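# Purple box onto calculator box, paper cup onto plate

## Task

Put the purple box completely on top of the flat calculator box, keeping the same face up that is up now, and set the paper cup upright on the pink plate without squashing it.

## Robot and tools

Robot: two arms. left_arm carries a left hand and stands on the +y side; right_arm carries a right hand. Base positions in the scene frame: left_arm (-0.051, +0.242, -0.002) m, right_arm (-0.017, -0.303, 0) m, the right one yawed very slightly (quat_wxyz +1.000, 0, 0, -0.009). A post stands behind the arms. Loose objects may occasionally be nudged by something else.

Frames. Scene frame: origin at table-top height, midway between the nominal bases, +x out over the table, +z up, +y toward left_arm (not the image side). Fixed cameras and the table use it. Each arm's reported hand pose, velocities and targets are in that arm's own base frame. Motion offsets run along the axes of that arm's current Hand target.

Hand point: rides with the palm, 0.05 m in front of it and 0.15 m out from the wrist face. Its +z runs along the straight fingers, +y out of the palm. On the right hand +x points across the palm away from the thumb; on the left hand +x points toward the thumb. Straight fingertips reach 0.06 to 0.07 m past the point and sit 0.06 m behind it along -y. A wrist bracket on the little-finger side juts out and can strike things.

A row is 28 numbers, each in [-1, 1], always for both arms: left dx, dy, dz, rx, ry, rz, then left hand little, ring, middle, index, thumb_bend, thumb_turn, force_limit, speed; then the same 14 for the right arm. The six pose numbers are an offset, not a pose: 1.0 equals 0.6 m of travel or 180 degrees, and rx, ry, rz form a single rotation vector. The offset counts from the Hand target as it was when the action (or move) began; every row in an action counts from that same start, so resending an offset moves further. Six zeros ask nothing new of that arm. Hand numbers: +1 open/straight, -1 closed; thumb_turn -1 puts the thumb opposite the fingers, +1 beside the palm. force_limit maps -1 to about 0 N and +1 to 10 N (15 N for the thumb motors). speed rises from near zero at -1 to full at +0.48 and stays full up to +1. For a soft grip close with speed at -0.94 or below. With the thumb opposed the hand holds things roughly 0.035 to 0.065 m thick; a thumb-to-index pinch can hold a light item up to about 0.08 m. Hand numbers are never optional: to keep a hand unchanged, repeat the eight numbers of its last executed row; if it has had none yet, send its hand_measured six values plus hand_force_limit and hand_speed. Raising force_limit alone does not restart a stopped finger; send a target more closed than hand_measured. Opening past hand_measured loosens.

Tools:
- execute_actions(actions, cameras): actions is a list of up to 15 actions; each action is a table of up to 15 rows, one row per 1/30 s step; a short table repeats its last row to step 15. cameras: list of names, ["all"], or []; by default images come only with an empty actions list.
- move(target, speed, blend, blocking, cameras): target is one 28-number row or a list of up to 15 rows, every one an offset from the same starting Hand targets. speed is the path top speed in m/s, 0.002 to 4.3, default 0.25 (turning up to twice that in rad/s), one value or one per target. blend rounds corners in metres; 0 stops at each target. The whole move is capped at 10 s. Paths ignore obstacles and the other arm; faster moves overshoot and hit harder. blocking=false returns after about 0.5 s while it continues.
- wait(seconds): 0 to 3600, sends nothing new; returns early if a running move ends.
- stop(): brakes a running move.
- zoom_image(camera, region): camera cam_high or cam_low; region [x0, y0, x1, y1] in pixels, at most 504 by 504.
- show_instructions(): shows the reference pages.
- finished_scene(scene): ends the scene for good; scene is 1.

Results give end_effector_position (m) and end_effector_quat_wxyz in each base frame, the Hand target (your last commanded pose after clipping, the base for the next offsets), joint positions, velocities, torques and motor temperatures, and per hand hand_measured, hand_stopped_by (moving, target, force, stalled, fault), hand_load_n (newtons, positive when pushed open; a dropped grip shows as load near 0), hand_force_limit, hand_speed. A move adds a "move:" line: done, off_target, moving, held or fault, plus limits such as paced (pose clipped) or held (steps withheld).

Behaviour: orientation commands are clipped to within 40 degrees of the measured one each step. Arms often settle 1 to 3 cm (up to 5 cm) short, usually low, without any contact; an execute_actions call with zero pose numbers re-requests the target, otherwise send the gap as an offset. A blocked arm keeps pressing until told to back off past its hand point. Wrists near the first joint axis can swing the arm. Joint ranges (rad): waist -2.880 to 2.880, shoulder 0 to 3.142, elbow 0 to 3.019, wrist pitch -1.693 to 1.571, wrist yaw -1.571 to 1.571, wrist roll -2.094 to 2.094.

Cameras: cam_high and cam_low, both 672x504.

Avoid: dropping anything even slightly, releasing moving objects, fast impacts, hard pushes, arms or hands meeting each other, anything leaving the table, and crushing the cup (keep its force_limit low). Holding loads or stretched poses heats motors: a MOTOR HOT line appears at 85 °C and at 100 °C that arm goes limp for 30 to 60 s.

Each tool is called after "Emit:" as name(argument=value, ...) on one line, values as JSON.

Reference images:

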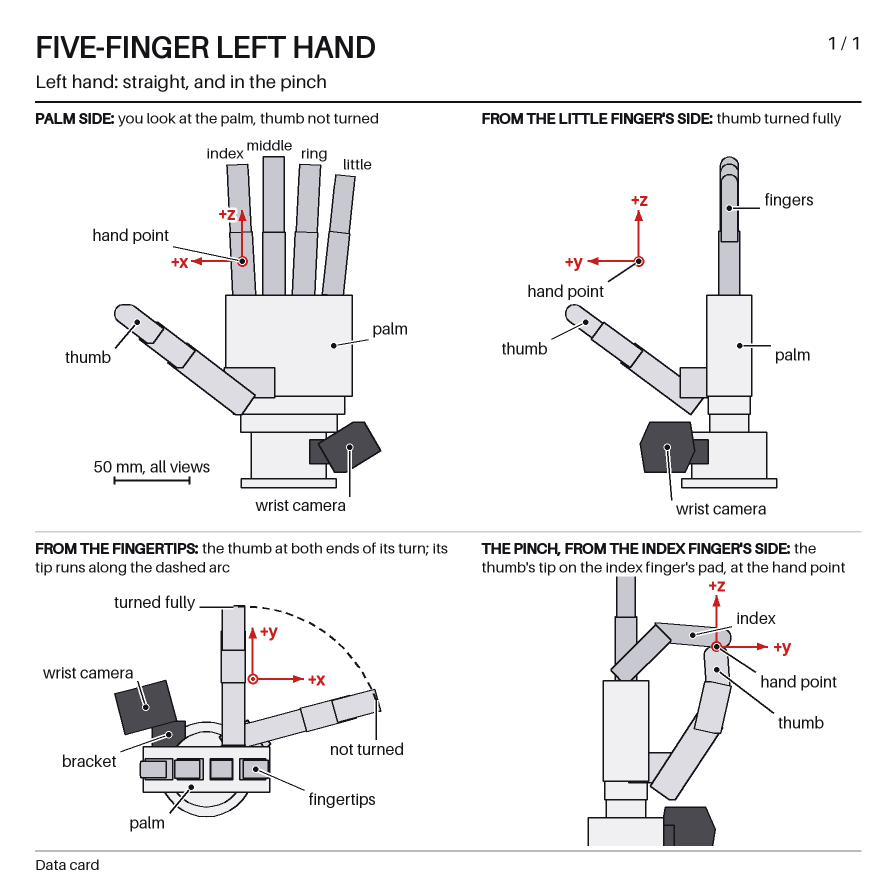

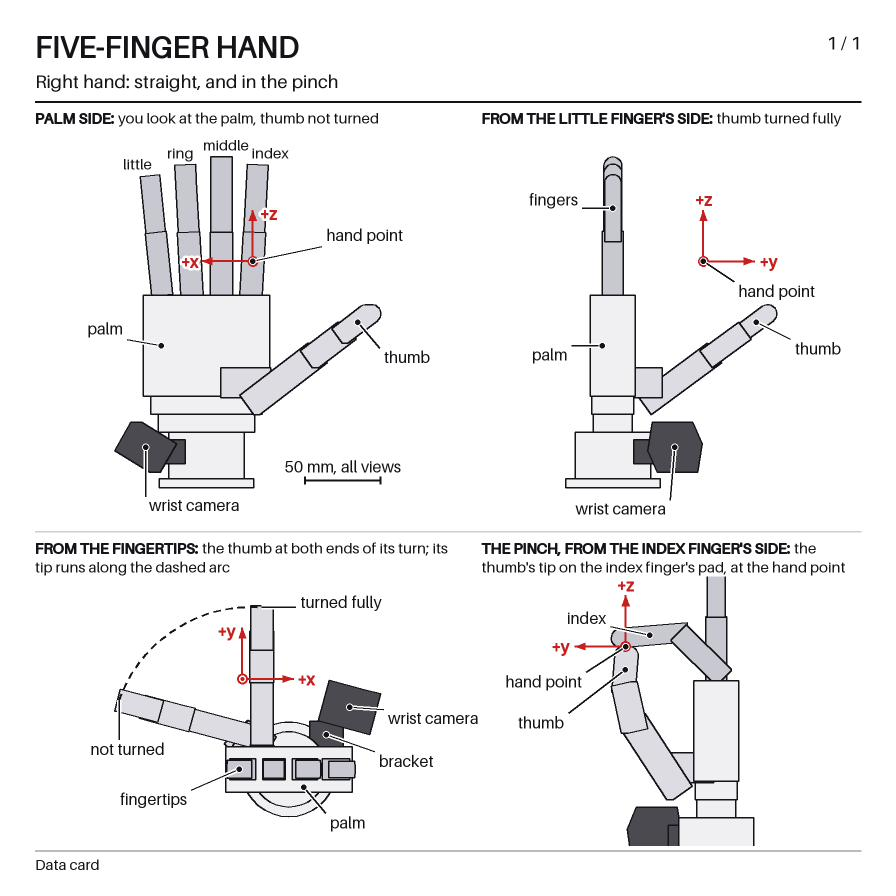

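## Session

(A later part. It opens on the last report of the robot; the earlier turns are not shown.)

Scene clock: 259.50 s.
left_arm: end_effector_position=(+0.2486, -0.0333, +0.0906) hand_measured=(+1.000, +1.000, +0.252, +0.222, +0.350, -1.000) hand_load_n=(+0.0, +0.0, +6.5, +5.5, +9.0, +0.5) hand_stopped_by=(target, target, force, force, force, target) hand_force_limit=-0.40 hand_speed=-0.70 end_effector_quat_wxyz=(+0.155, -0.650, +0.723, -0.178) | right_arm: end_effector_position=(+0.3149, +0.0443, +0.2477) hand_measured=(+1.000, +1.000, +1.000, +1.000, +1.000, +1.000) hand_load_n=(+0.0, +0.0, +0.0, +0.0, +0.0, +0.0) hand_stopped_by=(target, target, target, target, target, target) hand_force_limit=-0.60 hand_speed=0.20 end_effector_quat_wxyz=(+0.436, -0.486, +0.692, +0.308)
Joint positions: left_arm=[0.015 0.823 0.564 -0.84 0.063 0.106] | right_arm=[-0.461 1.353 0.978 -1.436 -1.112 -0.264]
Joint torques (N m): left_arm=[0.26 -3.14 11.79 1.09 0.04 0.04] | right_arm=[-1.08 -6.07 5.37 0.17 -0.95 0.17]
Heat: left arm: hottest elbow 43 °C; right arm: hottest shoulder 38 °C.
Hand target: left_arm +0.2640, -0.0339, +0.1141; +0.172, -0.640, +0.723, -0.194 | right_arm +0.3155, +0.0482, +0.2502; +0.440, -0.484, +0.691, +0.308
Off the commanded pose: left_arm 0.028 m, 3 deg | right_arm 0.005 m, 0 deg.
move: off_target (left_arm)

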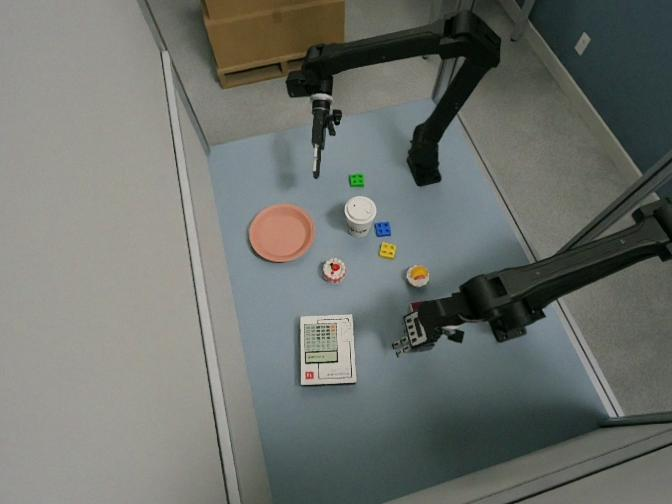

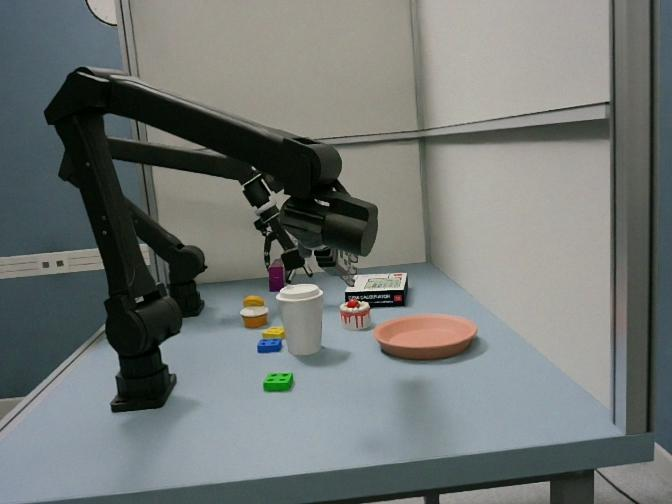

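Emit:
move(target=[-0.0193,-0.3682,0.1433,0,0,0,1,1,0.1,0.1,0.15,-1,-0.4,-0.7,0,0,0,0,0,0,1,1,1,1,1,1,-0.6,0.2], speed=0.15, cameras=["all"])

Emit:
zoom_image(camera="cam_high", region=[280, 280, 390, 390])

Emit:
zoom_image(camera="cam_low", region=[300, 200, 440, 310])

Scene clock: 267.37 s.
left_arm: end_effector_position=(+0.4788, -0.0446, +0.1356) hand_measured=(+1.000, +1.000, +0.252, +0.222, +0.350, -1.000) hand_load_n=(+0.0, +0.0, +6.5, +5.5, +9.0, +0.5) hand_stopped_by=(target, target, force, force, force, target) hand_force_limit=-0.40 hand_speed=-0.70 end_effector_quat_wxyz=(+0.164, -0.636, +0.732, -0.181) | right_arm: end_effector_position=(+0.3149, +0.0443, +0.2477) hand_measured=(+1.000, +1.000, +1.000, +1.000, +1.000, +1.000) hand_load_n=(+0.0, +0.0, +0.0, +0.0, +0.0, +0.0) hand_stopped_by=(target, target, target, target, target, target) hand_force_limit=-0.60 hand_speed=0.20 end_effector_quat_wxyz=(+0.436, -0.486, +0.692, +0.308)
Joint positions: left_arm=[-0.023 1.453 1.15 -0.777 0.045 0.106] | right_arm=[-0.461 1.353 0.978 -1.436 -1.112 -0.264]
Joint torques (N m): left_arm=[-0.15 -9.64 11.75 1.43 -0.04 -0.25] | right_arm=[-0.97 -6.18 5.42 0.13 -0.94 0.17]
Motor temperatures (°C): left_arm=[32 32 44 33 29 28] | right_arm=[32 38 36 30 33 29]
Heat: left arm: hottest elbow 44 °C; right arm: hottest shoulder 38 °C.
Hand target: left_arm +0.4980, -0.0510, +0.1503; +0.172, -0.640, +0.723, -0.194 | right_arm +0.3155, +0.0482, +0.2502; +0.440, -0.484, +0.691, +0.308
Off the commanded pose: left_arm 0.025 m, 2 deg | right_arm 0.005 m, 0 deg.
move: off_target (left_arm)

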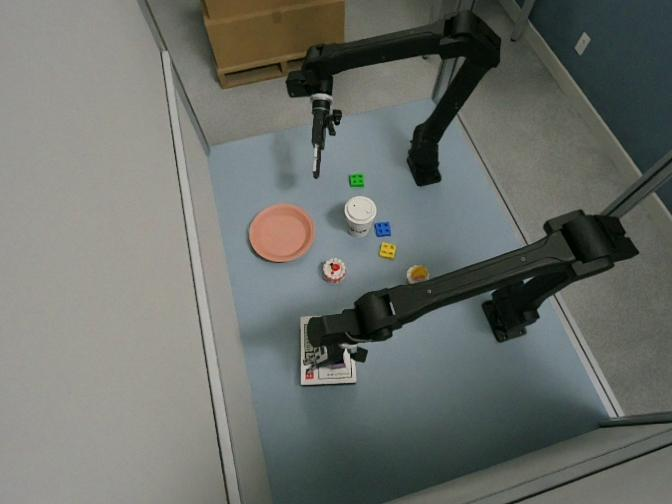

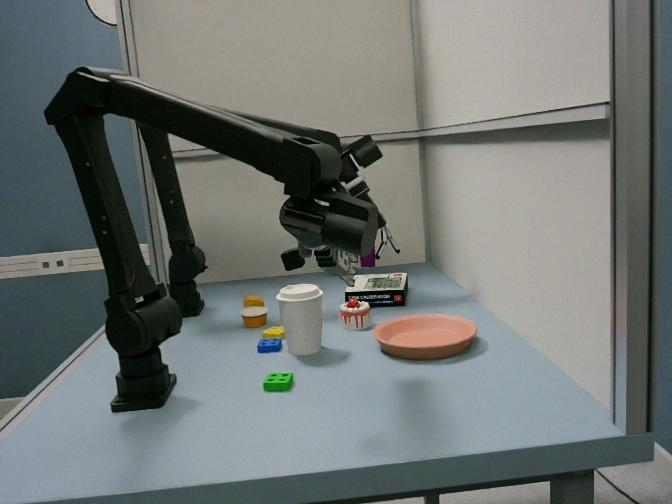

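Scaled by 4.582.

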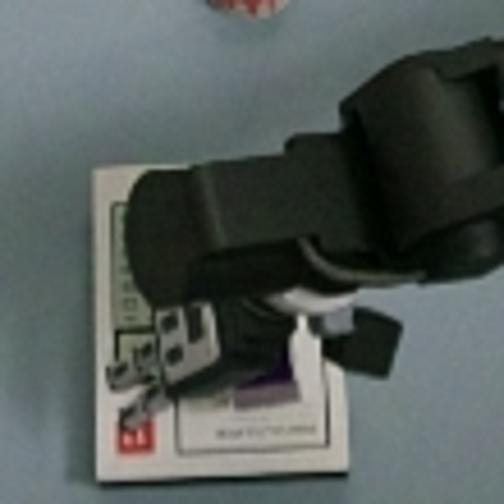

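Scaled by 3.600.

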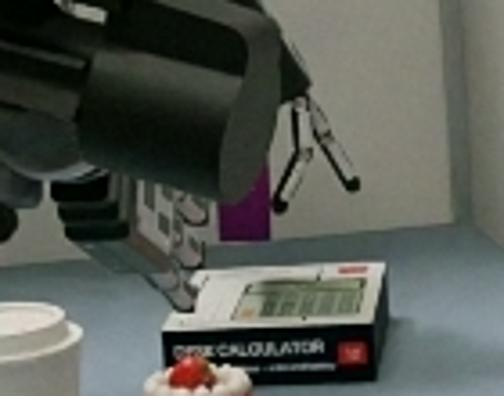

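Emit:
move(target=[0.0077,0.0598,0.0885,0,0,0,1,1,0.1,0.1,0.15,-1,-0.4,-0.7,0,0,0,0,0,0,1,1,1,1,1,1,-0.6,0.2], speed=0.1, cameras=["all"])

Emit:
zoom_image(camera="cam_high", region=[280, 290, 380, 390])

Emit:
zoom_image(camera="cam_low", region=[330, 220, 430, 310])

Scene clock: 275.50 s.
left_arm: end_effector_position=(+0.4902, -0.0490, +0.0927) hand_measured=(+1.000, +1.000, +0.252, +0.222, +0.350, -1.000) hand_load_n=(+0.0, +0.0, +6.5, +5.5, +9.0, +0.0) hand_stopped_by=(target, target, force, force, force, target) hand_force_limit=-0.40 hand_speed=-0.70 end_effector_quat_wxyz=(+0.174, -0.634, +0.730, -0.188) | right_arm: end_effector_position=(+0.3149, +0.0443, +0.2477) hand_measured=(+1.000, +1.000, +1.000, +1.000, +1.000, +1.000) hand_load_n=(+0.0, +0.0, +0.5, +0.0, +0.0, +0.0) hand_stopped_by=(target, target, target, target, target, target) hand_force_limit=-0.60 hand_speed=0.20 end_effector_quat_wxyz=(+0.436, -0.486, +0.692, +0.308)
Joint positions: left_arm=[-0.033 1.508 1.085 -0.631 0.038 0.097] | right_arm=[-0.461 1.353 0.978 -1.436 -1.112 -0.264]
Joint torques (N m): left_arm=[-0.09 -10.46 7.12 2.62 -0.05 -0.25] | right_arm=[-0.85 -5.6 5.48 0.13 -0.95 0.14]
Heat: left arm: hottest elbow 44 °C; right arm: hottest shoulder 38 °C.
Hand target: left_arm +0.4929, -0.0551, +0.0864; +0.172, -0.640, +0.723, -0.194 | right_arm +0.3155, +0.0482, +0.2502; +0.440, -0.484, +0.691, +0.308
Off the commanded pose: left_arm 0.009 m, 1 deg | right_arm 0.005 m, 0 deg.
move: done

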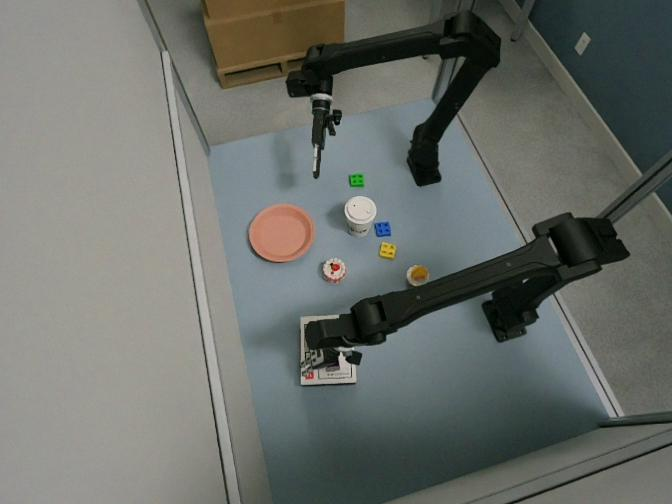

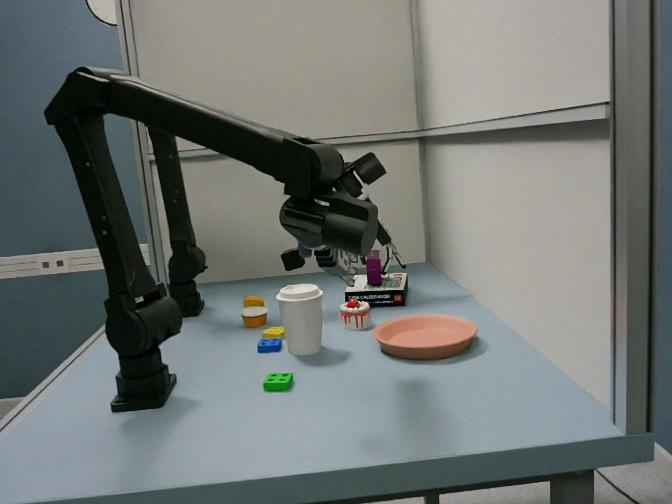

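Scaled by 5.040.

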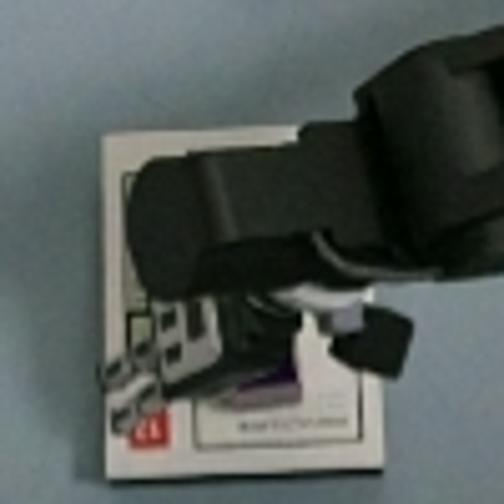

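Scaled by 5.040.

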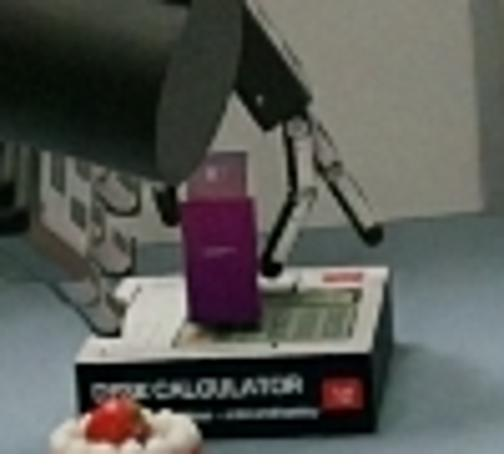

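Emit:
move(target=[0,0.012,0.0208,0,0,0,1,1,0.1,0.1,0.15,-1,-0.4,-0.7,0,0,0,0,0,0,1,1,1,1,1,1,-0.6,0.2], speed=0.05, cameras=["all"])

Emit:
zoom_image(camera="cam_low", region=[330, 220, 430, 310])

Scene clock: 283.03 s.
left_arm: end_effector_position=(+0.4929, -0.0492, +0.0843) hand_measured=(+1.000, +1.000, +0.252, +0.222, +0.350, -1.000) hand_load_n=(+0.0, +0.0, +6.0, +4.5, +8.5, +0.0) hand_stopped_by=(target, target, force, force, force, target) hand_force_limit=-0.40 hand_speed=-0.70 end_effector_quat_wxyz=(+0.178, -0.633, +0.728, -0.193) | right_arm: end_effector_position=(+0.3149, +0.0443, +0.2477) hand_measured=(+1.000, +1.000, +1.000, +1.000, +1.000, +1.000) hand_load_n=(+0.0, +0.0, +0.0, +0.0, +0.0, +0.0) hand_stopped_by=(target, target, target, target, target, target) hand_force_limit=-0.60 hand_speed=0.20 end_effector_quat_wxyz=(+0.436, -0.486, +0.692, +0.308)
Joint positions: left_arm=[-0.033 1.517 1.068 -0.591 0.038 0.095] | right_arm=[-0.461 1.353 0.978 -1.436 -1.112 -0.264]
Joint torques (N m): left_arm=[-0.09 -9.88 6.69 2.63 -0.04 -0.22] | right_arm=[-0.85 -5.48 5.39 0.14 -0.94 0.14]
Heat: left arm: hottest elbow 44 °C; right arm: hottest shoulder 38 °C.
Hand target: left_arm +0.4929, -0.0550, +0.0719; +0.172, -0.640, +0.723, -0.194 | right_arm +0.3155, +0.0482, +0.2502; +0.440, -0.484, +0.691, +0.308
Off the commanded pose: left_arm 0.014 m, 1 deg | right_arm 0.005 m, 0 deg.
move: off_target (left_arm)

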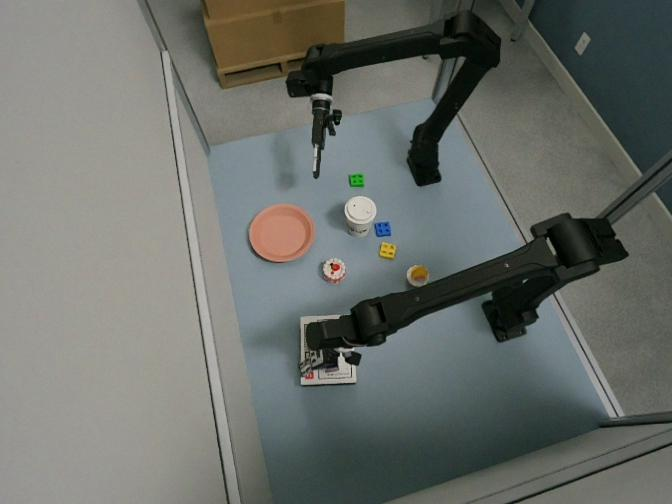

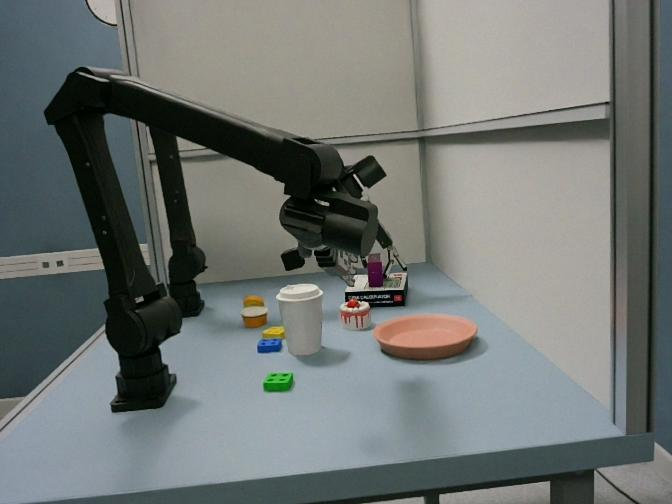

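Scaled by 5.040.

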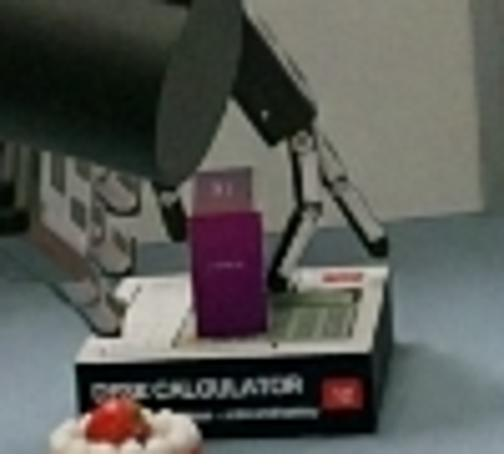

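Emit:
zoom_image(camera="cam_low", region=[355, 250, 405, 300])

Scaled by 10.080.

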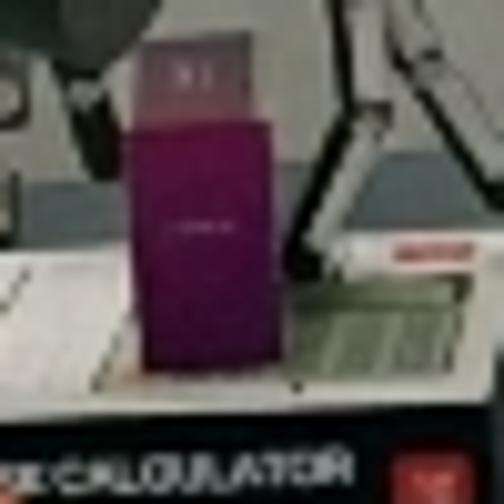

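Emit:
move(target=[0,-0.003,-0.006,0,0,0,1,1,0.6,0.6,0.7,-1,-0.4,-0.6,0,0,0,0,0,0,1,1,1,1,1,1,-0.6,0.2], speed=0.05, cameras=["all"])

Emit:
zoom_image(camera="cam_low", region=[355, 250, 405, 300])

Scene clock: 289.83 s.
left_arm: end_effector_position=(+0.4929, -0.0492, +0.0843) hand_measured=(+1.000, +1.000, +0.600, +0.600, +0.700, -1.000) hand_load_n=(+0.0, +0.0, +0.0, +0.0, +0.0, +0.0) hand_stopped_by=(target, target, target, target, target, target) hand_force_limit=-0.40 hand_speed=-0.60 end_effector_quat_wxyz=(+0.178, -0.633, +0.728, -0.193) | right_arm: end_effector_position=(+0.3149, +0.0443, +0.2477) hand_measured=(+1.000, +1.000, +1.000, +1.000, +1.000, +1.000) hand_load_n=(+0.0, +0.5, +0.0, +0.0, +0.0, +0.0) hand_stopped_by=(target, target, target, target, target, target) hand_force_limit=-0.60 hand_speed=0.20 end_effector_quat_wxyz=(+0.436, -0.486, +0.692, +0.308)
Joint positions: left_arm=[-0.033 1.517 1.068 -0.591 0.038 0.095] | right_arm=[-0.461 1.353 0.978 -1.436 -1.112 -0.264]
Joint torques (N m): left_arm=[-0.09 -10.23 7.1 2.17 -0.04 -0.23] | right_arm=[-0.79 -5.83 5.48 0.08 -0.95 0.15]
Heat: left arm: hottest elbow 43 °C; right arm: hottest shoulder 38 °C.
Hand target: left_arm +0.4927, -0.0550, +0.0759; +0.172, -0.640, +0.723, -0.194 | right_arm +0.3155, +0.0482, +0.2502; +0.440, -0.484, +0.691, +0.308
Off the commanded pose: left_arm 0.010 m, 1 deg | right_arm 0.005 m, 0 deg.
move: done

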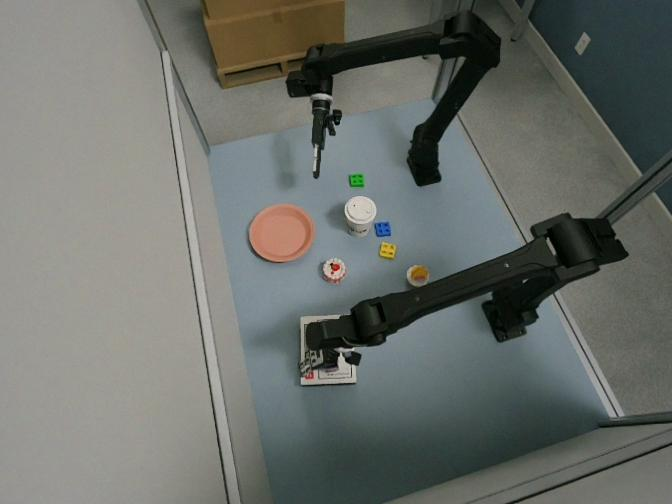

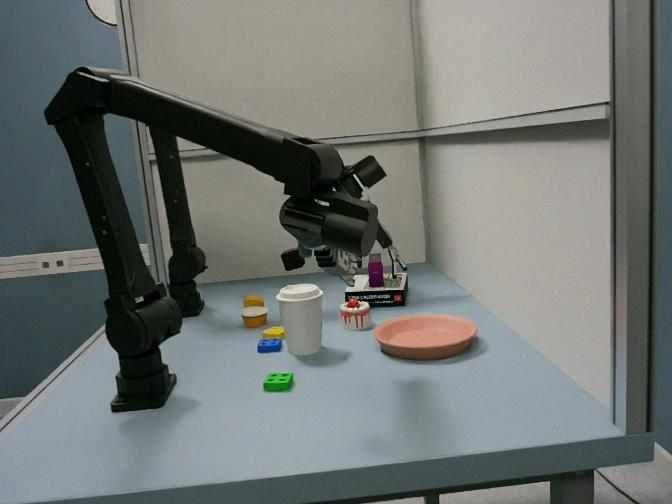

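Scaled by 10.080.

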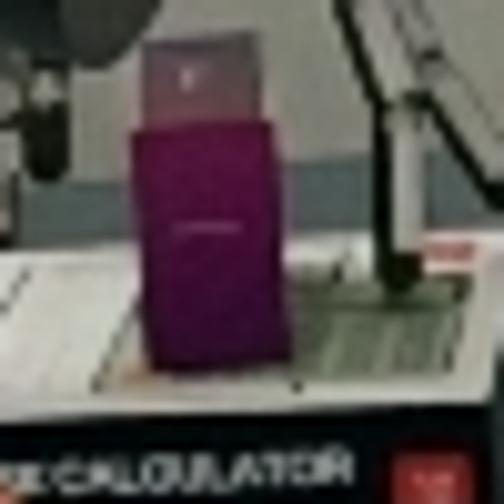

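Emit:
move(target=[[0,0,0,0,0,0,1,1,1,1,1,-1,-0.4,0.2,0,0,0,0,0,0,1,1,1,1,1,1,-0.6,0.2],[-0.002,-0.122,-0.165,0,0,0,1,1,1,1,1,-1,-0.4,0.2,0,0,0,0,0,0,1,1,1,1,1,1,-0.6,0.2]], speed=0.15, cameras=["all"])

Scene clock: 295.47 s.
left_arm: end_effector_position=(+0.4932, -0.0492, +0.1803) hand_measured=(+1.000, +1.000, +1.000, +1.000, +1.000, -1.000) hand_load_n=(+0.0, +0.0, +0.0, +0.0, +0.0, +0.0) hand_stopped_by=(target, target, target, target, target, target) hand_force_limit=-0.40 hand_speed=0.20 end_effector_quat_wxyz=(+0.165, -0.637, +0.731, -0.181) | right_arm: end_effector_position=(+0.3149, +0.0443, +0.2477) hand_measured=(+1.000, +1.000, +1.000, +1.000, +1.000, +1.000) hand_load_n=(+0.0, +0.0, +0.0, +0.0, +0.0, +0.0) hand_stopped_by=(target, target, target, target, target, target) hand_force_limit=-0.60 hand_speed=0.20 end_effector_quat_wxyz=(+0.436, -0.486, +0.692, +0.308)
Joint positions: left_arm=[-0.033 1.461 1.279 -0.896 0.038 0.095] | right_arm=[-0.461 1.353 0.978 -1.436 -1.112 -0.264]
Joint torques (N m): left_arm=[-0.09 -10.75 11.73 1.07 -0.01 -0.22] | right_arm=[-1.2 -5.71 5.44 0.14 -0.96 0.14]
Heat: left arm: hottest elbow 43 °C; right arm: hottest shoulder 38 °C.
Hand target: left_arm +0.5066, -0.0555, +0.1983; +0.172, -0.640, +0.723, -0.194 | right_arm +0.3155, +0.0482, +0.2502; +0.440, -0.484, +0.691, +0.308
Off the commanded pose: left_arm 0.023 m, 2 deg | right_arm 0.005 m, 0 deg.
move: off_target (left_arm)

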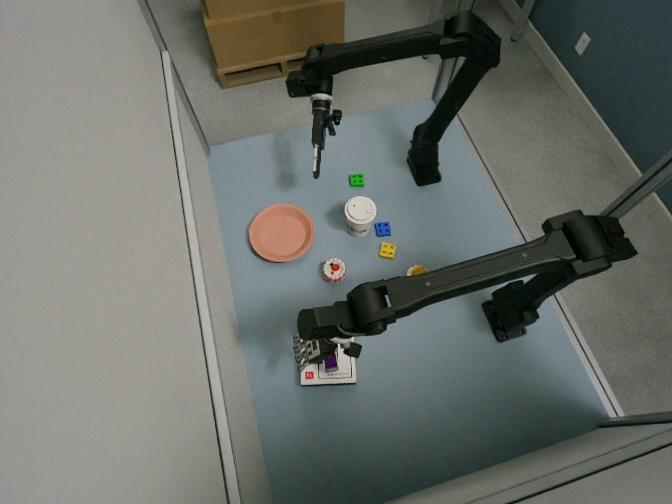

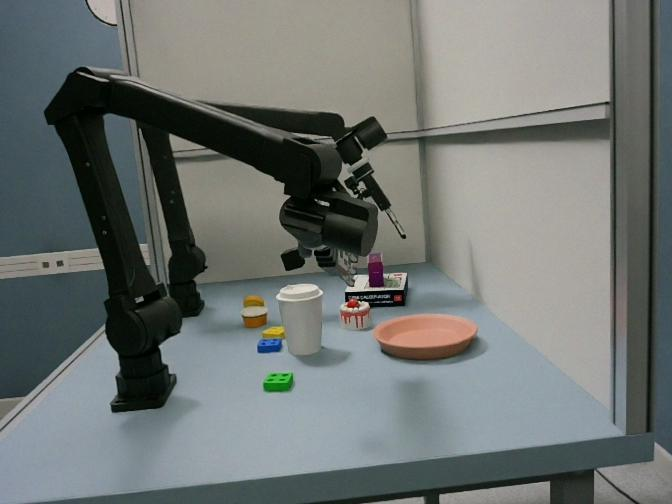

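Emit:
zoom_image(camera="cam_high", region=[270, 80, 370, 200])

Emit:
zoom_image(camera="cam_low", region=[270, 190, 400, 300])

Scaled by 4.200.

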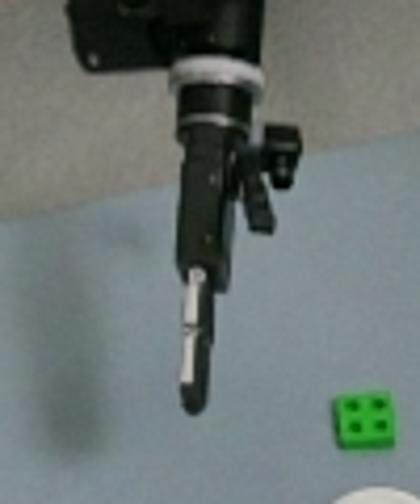

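Scaled by 3.877.

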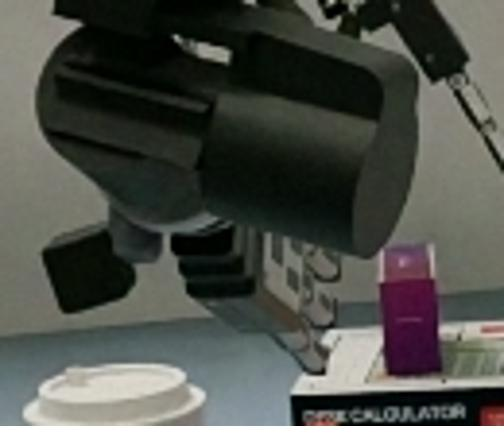

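Emit:
move(target=[-0.2545,0.1992,-0.3107,0,0,0,1,1,1,1,1,-1,-0.4,0.2,0.0102,0.0393,0.1368,0,0,0,1,1,1,1,1,1,-0.6,0.2], speed=0.25, cameras=["all"])

Emit:
zoom_image(camera="cam_high", region=[270, 150, 400, 260])

Emit:
zoom_image(camera="cam_low", region=[260, 220, 420, 370])

Scene clock: 326.93 s.
left_arm: end_effector_position=(+0.3266, +0.1154, +0.2898) hand_measured=(+1.000, +1.000, +1.000, +1.000, +1.000, -1.000) hand_load_n=(+0.0, +0.0, +0.0, +0.0, +0.0, +0.0) hand_stopped_by=(target, target, target, target, target, target) hand_force_limit=-0.40 hand_speed=0.20 end_effector_quat_wxyz=(+0.163, -0.650, +0.717, -0.192) | right_arm: end_effector_position=(+0.3173, +0.1208, +0.2068) hand_measured=(+1.000, +1.000, +1.000, +1.000, +1.000, +1.000) hand_load_n=(+0.0, +0.0, +0.0, +0.0, +0.0, +0.0) hand_stopped_by=(target, target, target, target, target, target) hand_force_limit=-0.60 hand_speed=0.20 end_effector_quat_wxyz=(+0.434, -0.480, +0.694, +0.315)
Joint positions: left_arm=[0.491 1.119 1.263 -1.287 0.287 0.525] | right_arm=[-0.244 1.254 0.767 -0.888 -1.123 0.24]
Joint torques (N m): left_arm=[1.08 -5.89 10.35 0.95 0.35 0.18] | right_arm=[-0.91 -5.48 5.6 0.95 -0.53 0.18]
Heat: left arm: hottest elbow 44 °C; right arm: hottest shoulder 38 °C.
Hand target: left_arm +0.3298, +0.1200, +0.2997; +0.172, -0.640, +0.723, -0.194 | right_arm +0.3177, +0.1237, +0.2098; +0.440, -0.484, +0.691, +0.308
Off the commanded pose: left_arm 0.011 m, 2 deg | right_arm 0.004 m, 1 deg.
move: off_target (left_arm)

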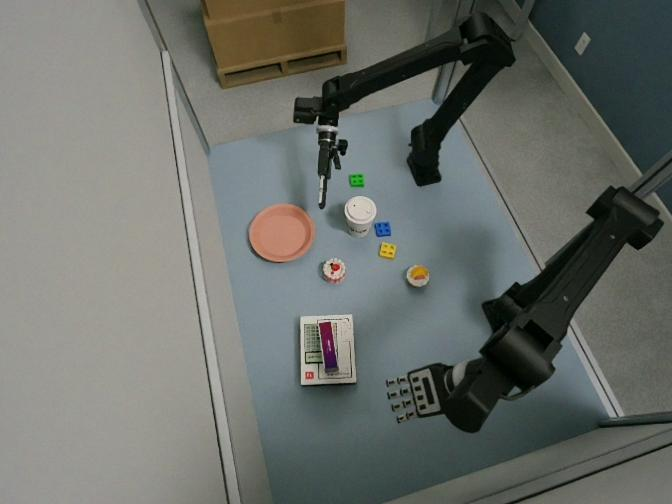

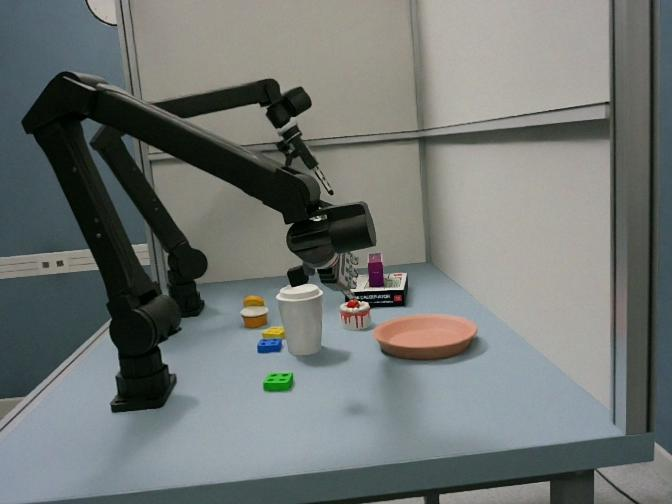

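Scaled by 3.877.

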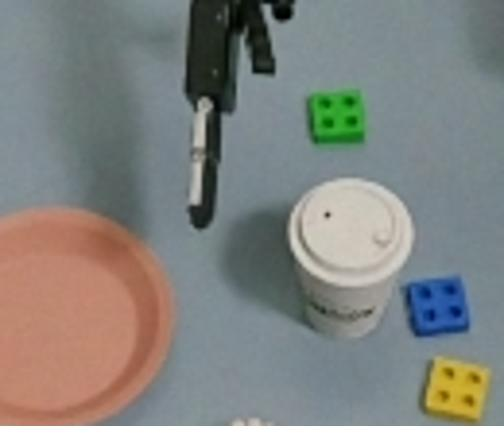

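Scaled by 3.150.

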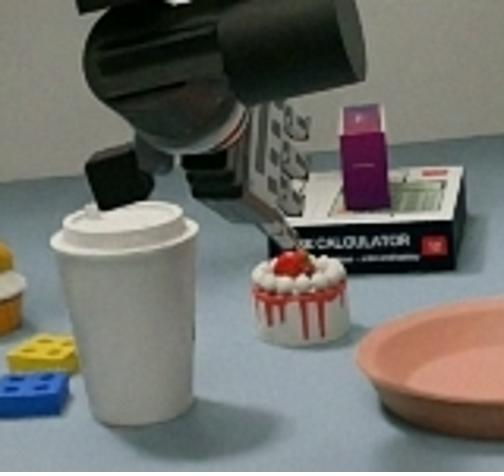

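Emit:
move(target=[0,0,0,0,0,0,1,1,1,1,1,-1,-0.4,0.2,0.1512,0.0063,0.0897,0,0,0,1,1,1,1,1,1,-0.8,0.2], speed=0.15, cameras=["all"])

Emit:
zoom_image(camera="cam_high", region=[270, 150, 400, 260])

Emit:
zoom_image(camera="cam_low", region=[260, 220, 420, 370])

Scene clock: 334.83 s.
left_arm: end_effector_position=(+0.3265, +0.1155, +0.2898) hand_measured=(+1.000, +1.000, +1.000, +1.000, +1.000, -1.000) hand_load_n=(+0.0, +0.0, +0.0, +0.0, +0.0, +0.0) hand_stopped_by=(target, target, target, target, target, target) hand_force_limit=-0.40 hand_speed=0.20 end_effector_quat_wxyz=(+0.164, -0.650, +0.717, -0.192) | right_arm: end_effector_position=(+0.3175, +0.1312, +0.1081) hand_measured=(+1.000, +1.000, +1.000, +1.000, +1.000, +1.000) hand_load_n=(+0.0, +0.0, +0.0, +0.0, +0.0, -0.5) hand_stopped_by=(target, target, target, target, target, target) hand_force_limit=-0.80 hand_speed=0.20 end_effector_quat_wxyz=(+0.440, -0.485, +0.691, +0.306)
Joint positions: left_arm=[0.491 1.119 1.263 -1.287 0.287 0.526] | right_arm=[-0.212 1.432 0.605 -0.456 -1.112 0.315]
Joint torques (N m): left_arm=[1.08 -5.95 10.35 0.95 0.34 0.19] | right_arm=[-0.79 -3.78 4.23 1.11 -0.52 0.14]
Heat: left arm: hottest elbow 44 °C; right arm: hottest shoulder 38 °C.
Hand target: left_arm +0.3298, +0.1200, +0.2997; +0.172, -0.640, +0.723, -0.194 | right_arm +0.3177, +0.1349, +0.1049; +0.440, -0.484, +0.691, +0.308
Off the commanded pose: left_arm 0.011 m, 2 deg | right_arm 0.005 m, 0 deg.
move: done

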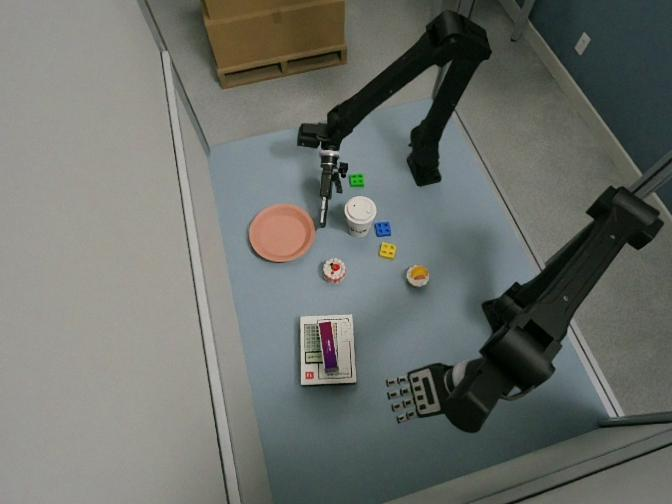

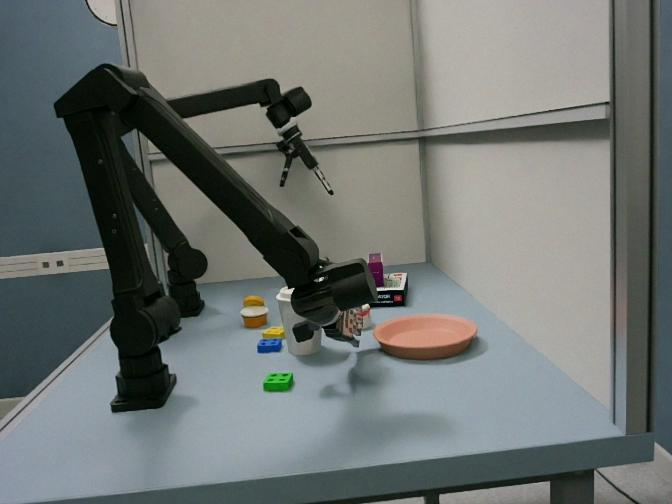

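Scaled by 3.877.

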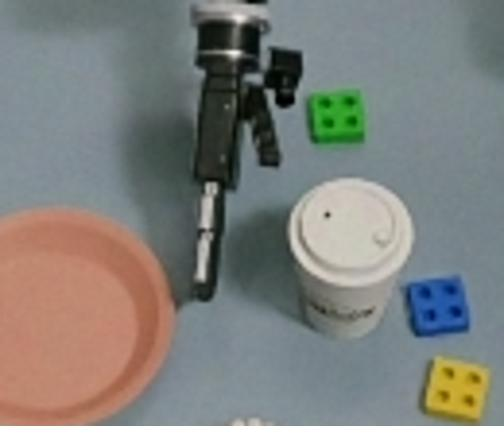

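Scaled by 3.150.

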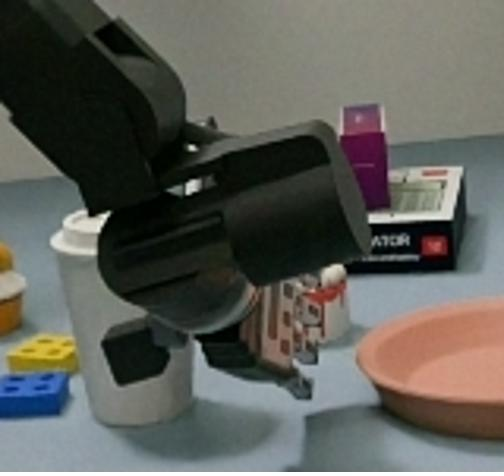

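Emit:
move(target=[0,0,0,0,0,0,1,1,1,1,1,-1,-0.4,0.2,-0.0045,0.0983,-0.005,0,0,0,1,1,1,1,1,1,-0.8,0.2], speed=0.08, cameras=["all"])

Emit:
zoom_image(camera="cam_high", region=[290, 150, 420, 260])

Emit:
zoom_image(camera="cam_low", region=[240, 240, 380, 370])

Scene clock: 344.90 s.
left_arm: end_effector_position=(+0.3265, +0.1155, +0.2898) hand_measured=(+1.000, +1.000, +1.000, +1.000, +1.000, -1.000) hand_load_n=(+0.0, +0.0, +0.0, +0.0, +0.0, +0.0) hand_stopped_by=(target, target, target, target, target, target) hand_force_limit=-0.40 hand_speed=0.20 end_effector_quat_wxyz=(+0.164, -0.650, +0.717, -0.192) | right_arm: end_effector_position=(+0.2607, +0.1507, +0.1062) hand_measured=(+1.000, +1.000, +1.000, +1.000, +1.000, +1.000) hand_load_n=(+0.0, +0.0, +0.0, +0.5, +0.0, +0.0) hand_stopped_by=(target, target, target, target, target, target) hand_force_limit=-0.80 hand_speed=0.20 end_effector_quat_wxyz=(+0.433, -0.480, +0.695, +0.314)
Joint positions: left_arm=[0.491 1.119 1.263 -1.287 0.287 0.526] | right_arm=[-0.184 1.279 0.447 -0.423 -1.104 0.374]
Joint torques (N m): left_arm=[1.14 -5.95 10.36 0.95 0.34 0.19] | right_arm=[-0.85 -3.66 4.41 1.13 -0.48 0.19]
Heat: left arm: hottest elbow 45 °C; right arm: hottest shoulder 38 °C.
Hand target: left_arm +0.3298, +0.1200, +0.2997; +0.172, -0.640, +0.723, -0.194 | right_arm +0.2617, +0.1535, +0.1086; +0.440, -0.484, +0.691, +0.308
Off the commanded pose: left_arm 0.011 m, 2 deg | right_arm 0.004 m, 1 deg.
move: done

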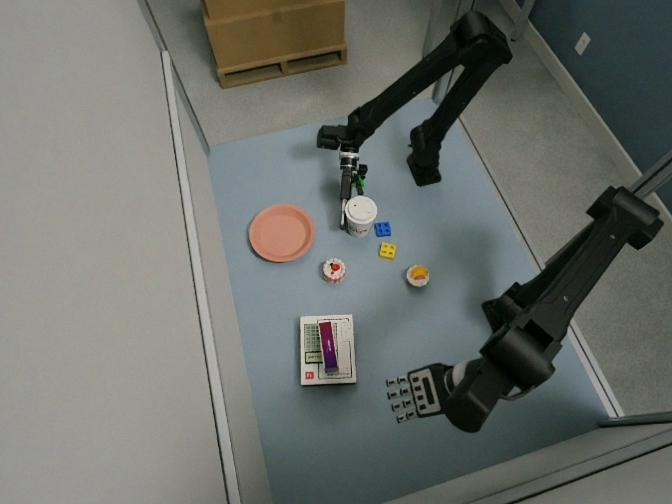

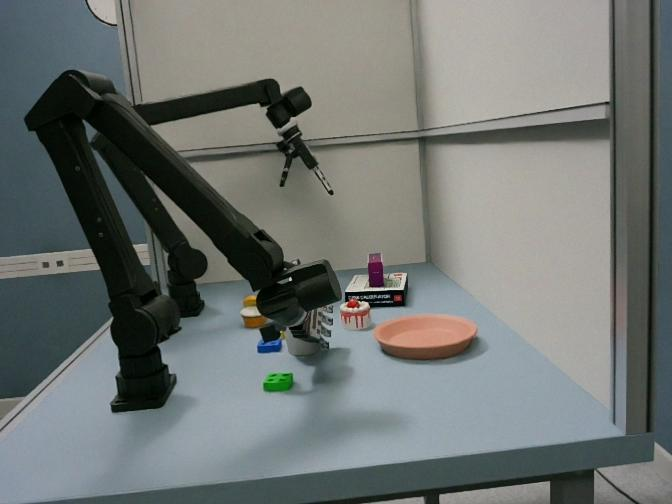

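Scaled by 3.877.

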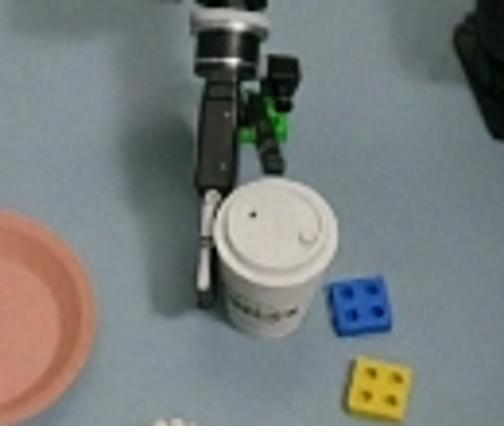

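Scaled by 3.600.

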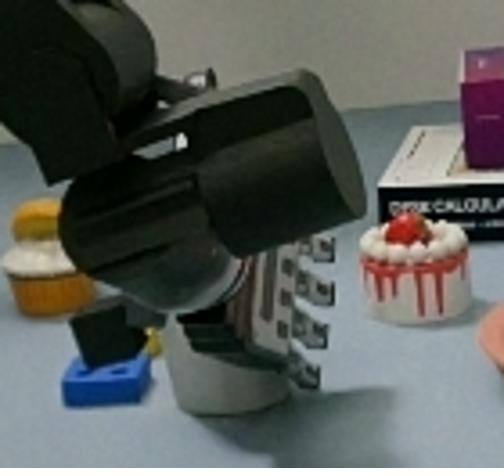

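Emit:
move(target=[0,0,0,0,0,0,1,1,1,1,1,-1,-0.4,0.2,0,0,0,0,0,0,1,1,1,1,1,-1,-0.8,-0.5], cameras=["all"])

Emit:
zoom_image(camera="cam_high", region=[310, 170, 400, 250])

Emit:
zoom_image(camera="cam_low", region=[240, 280, 350, 370])

Scene clock: 354.33 s.
left_arm: end_effector_position=(+0.3265, +0.1155, +0.2898) hand_measured=(+1.000, +1.000, +1.000, +1.000, +1.000, -1.000) hand_load_n=(+0.0, +0.0, +0.0, +0.0, +0.0, +0.0) hand_stopped_by=(target, target, target, target, target, target) hand_force_limit=-0.40 hand_speed=0.20 end_effector_quat_wxyz=(+0.164, -0.650, +0.717, -0.192) | right_arm: end_effector_position=(+0.2608, +0.1506, +0.1060) hand_measured=(+1.000, +1.000, +1.000, +1.000, +1.000, -1.000) hand_load_n=(+0.0, +0.0, +0.0, +0.0, +0.0, +0.0) hand_stopped_by=(target, target, target, target, target, target) hand_force_limit=-0.80 hand_speed=-0.50 end_effector_quat_wxyz=(+0.433, -0.480, +0.696, +0.314)
Joint positions: left_arm=[0.491 1.119 1.263 -1.287 0.287 0.526] | right_arm=[-0.184 1.279 0.447 -0.423 -1.103 0.375]
Joint torques (N m): left_arm=[1.14 -5.95 10.36 0.95 0.34 0.19] | right_arm=[-0.73 -3.84 4.36 1.13 -0.5 0.15]
Heat: left arm: hottest elbow 45 °C; right arm: hottest shoulder 38 °C.
Hand target: left_arm +0.3298, +0.1200, +0.2997; +0.172, -0.640, +0.723, -0.194 | right_arm +0.2617, +0.1535, +0.1086; +0.440, -0.484, +0.691, +0.308
Off the commanded pose: left_arm 0.011 m, 2 deg | right_arm 0.004 m, 1 deg.
move: done

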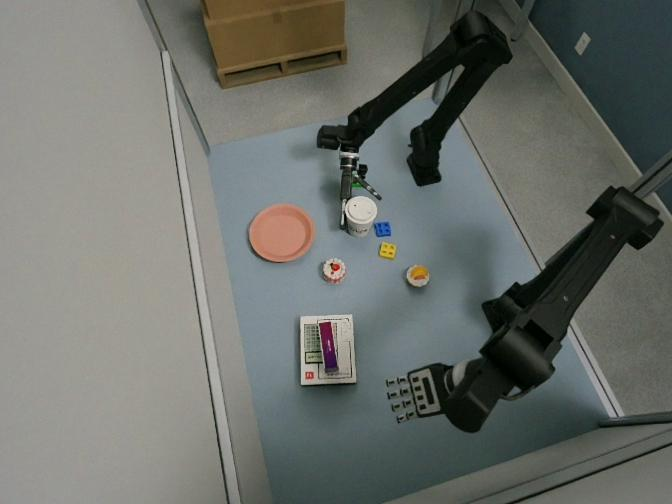

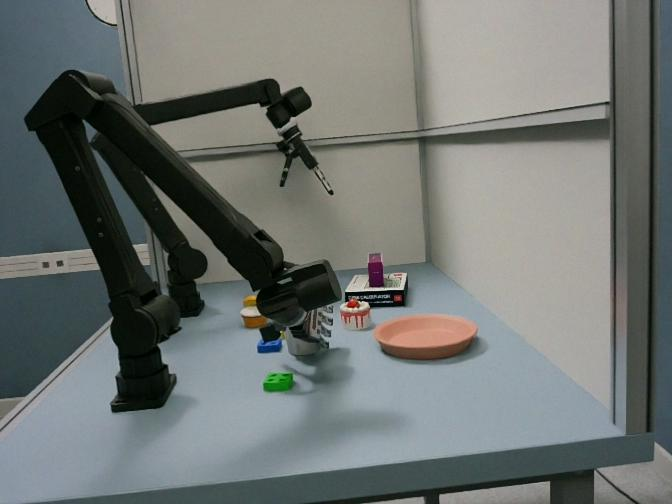

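Scaled by 5.600.

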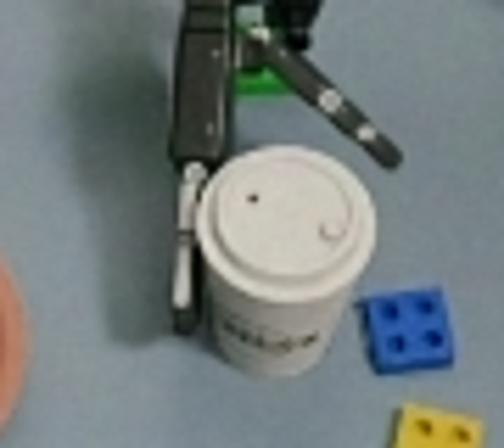

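Scaled by 4.582.

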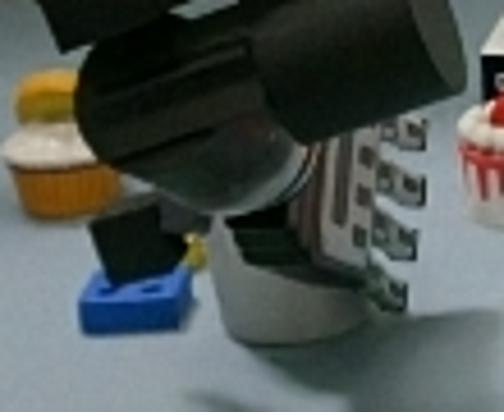

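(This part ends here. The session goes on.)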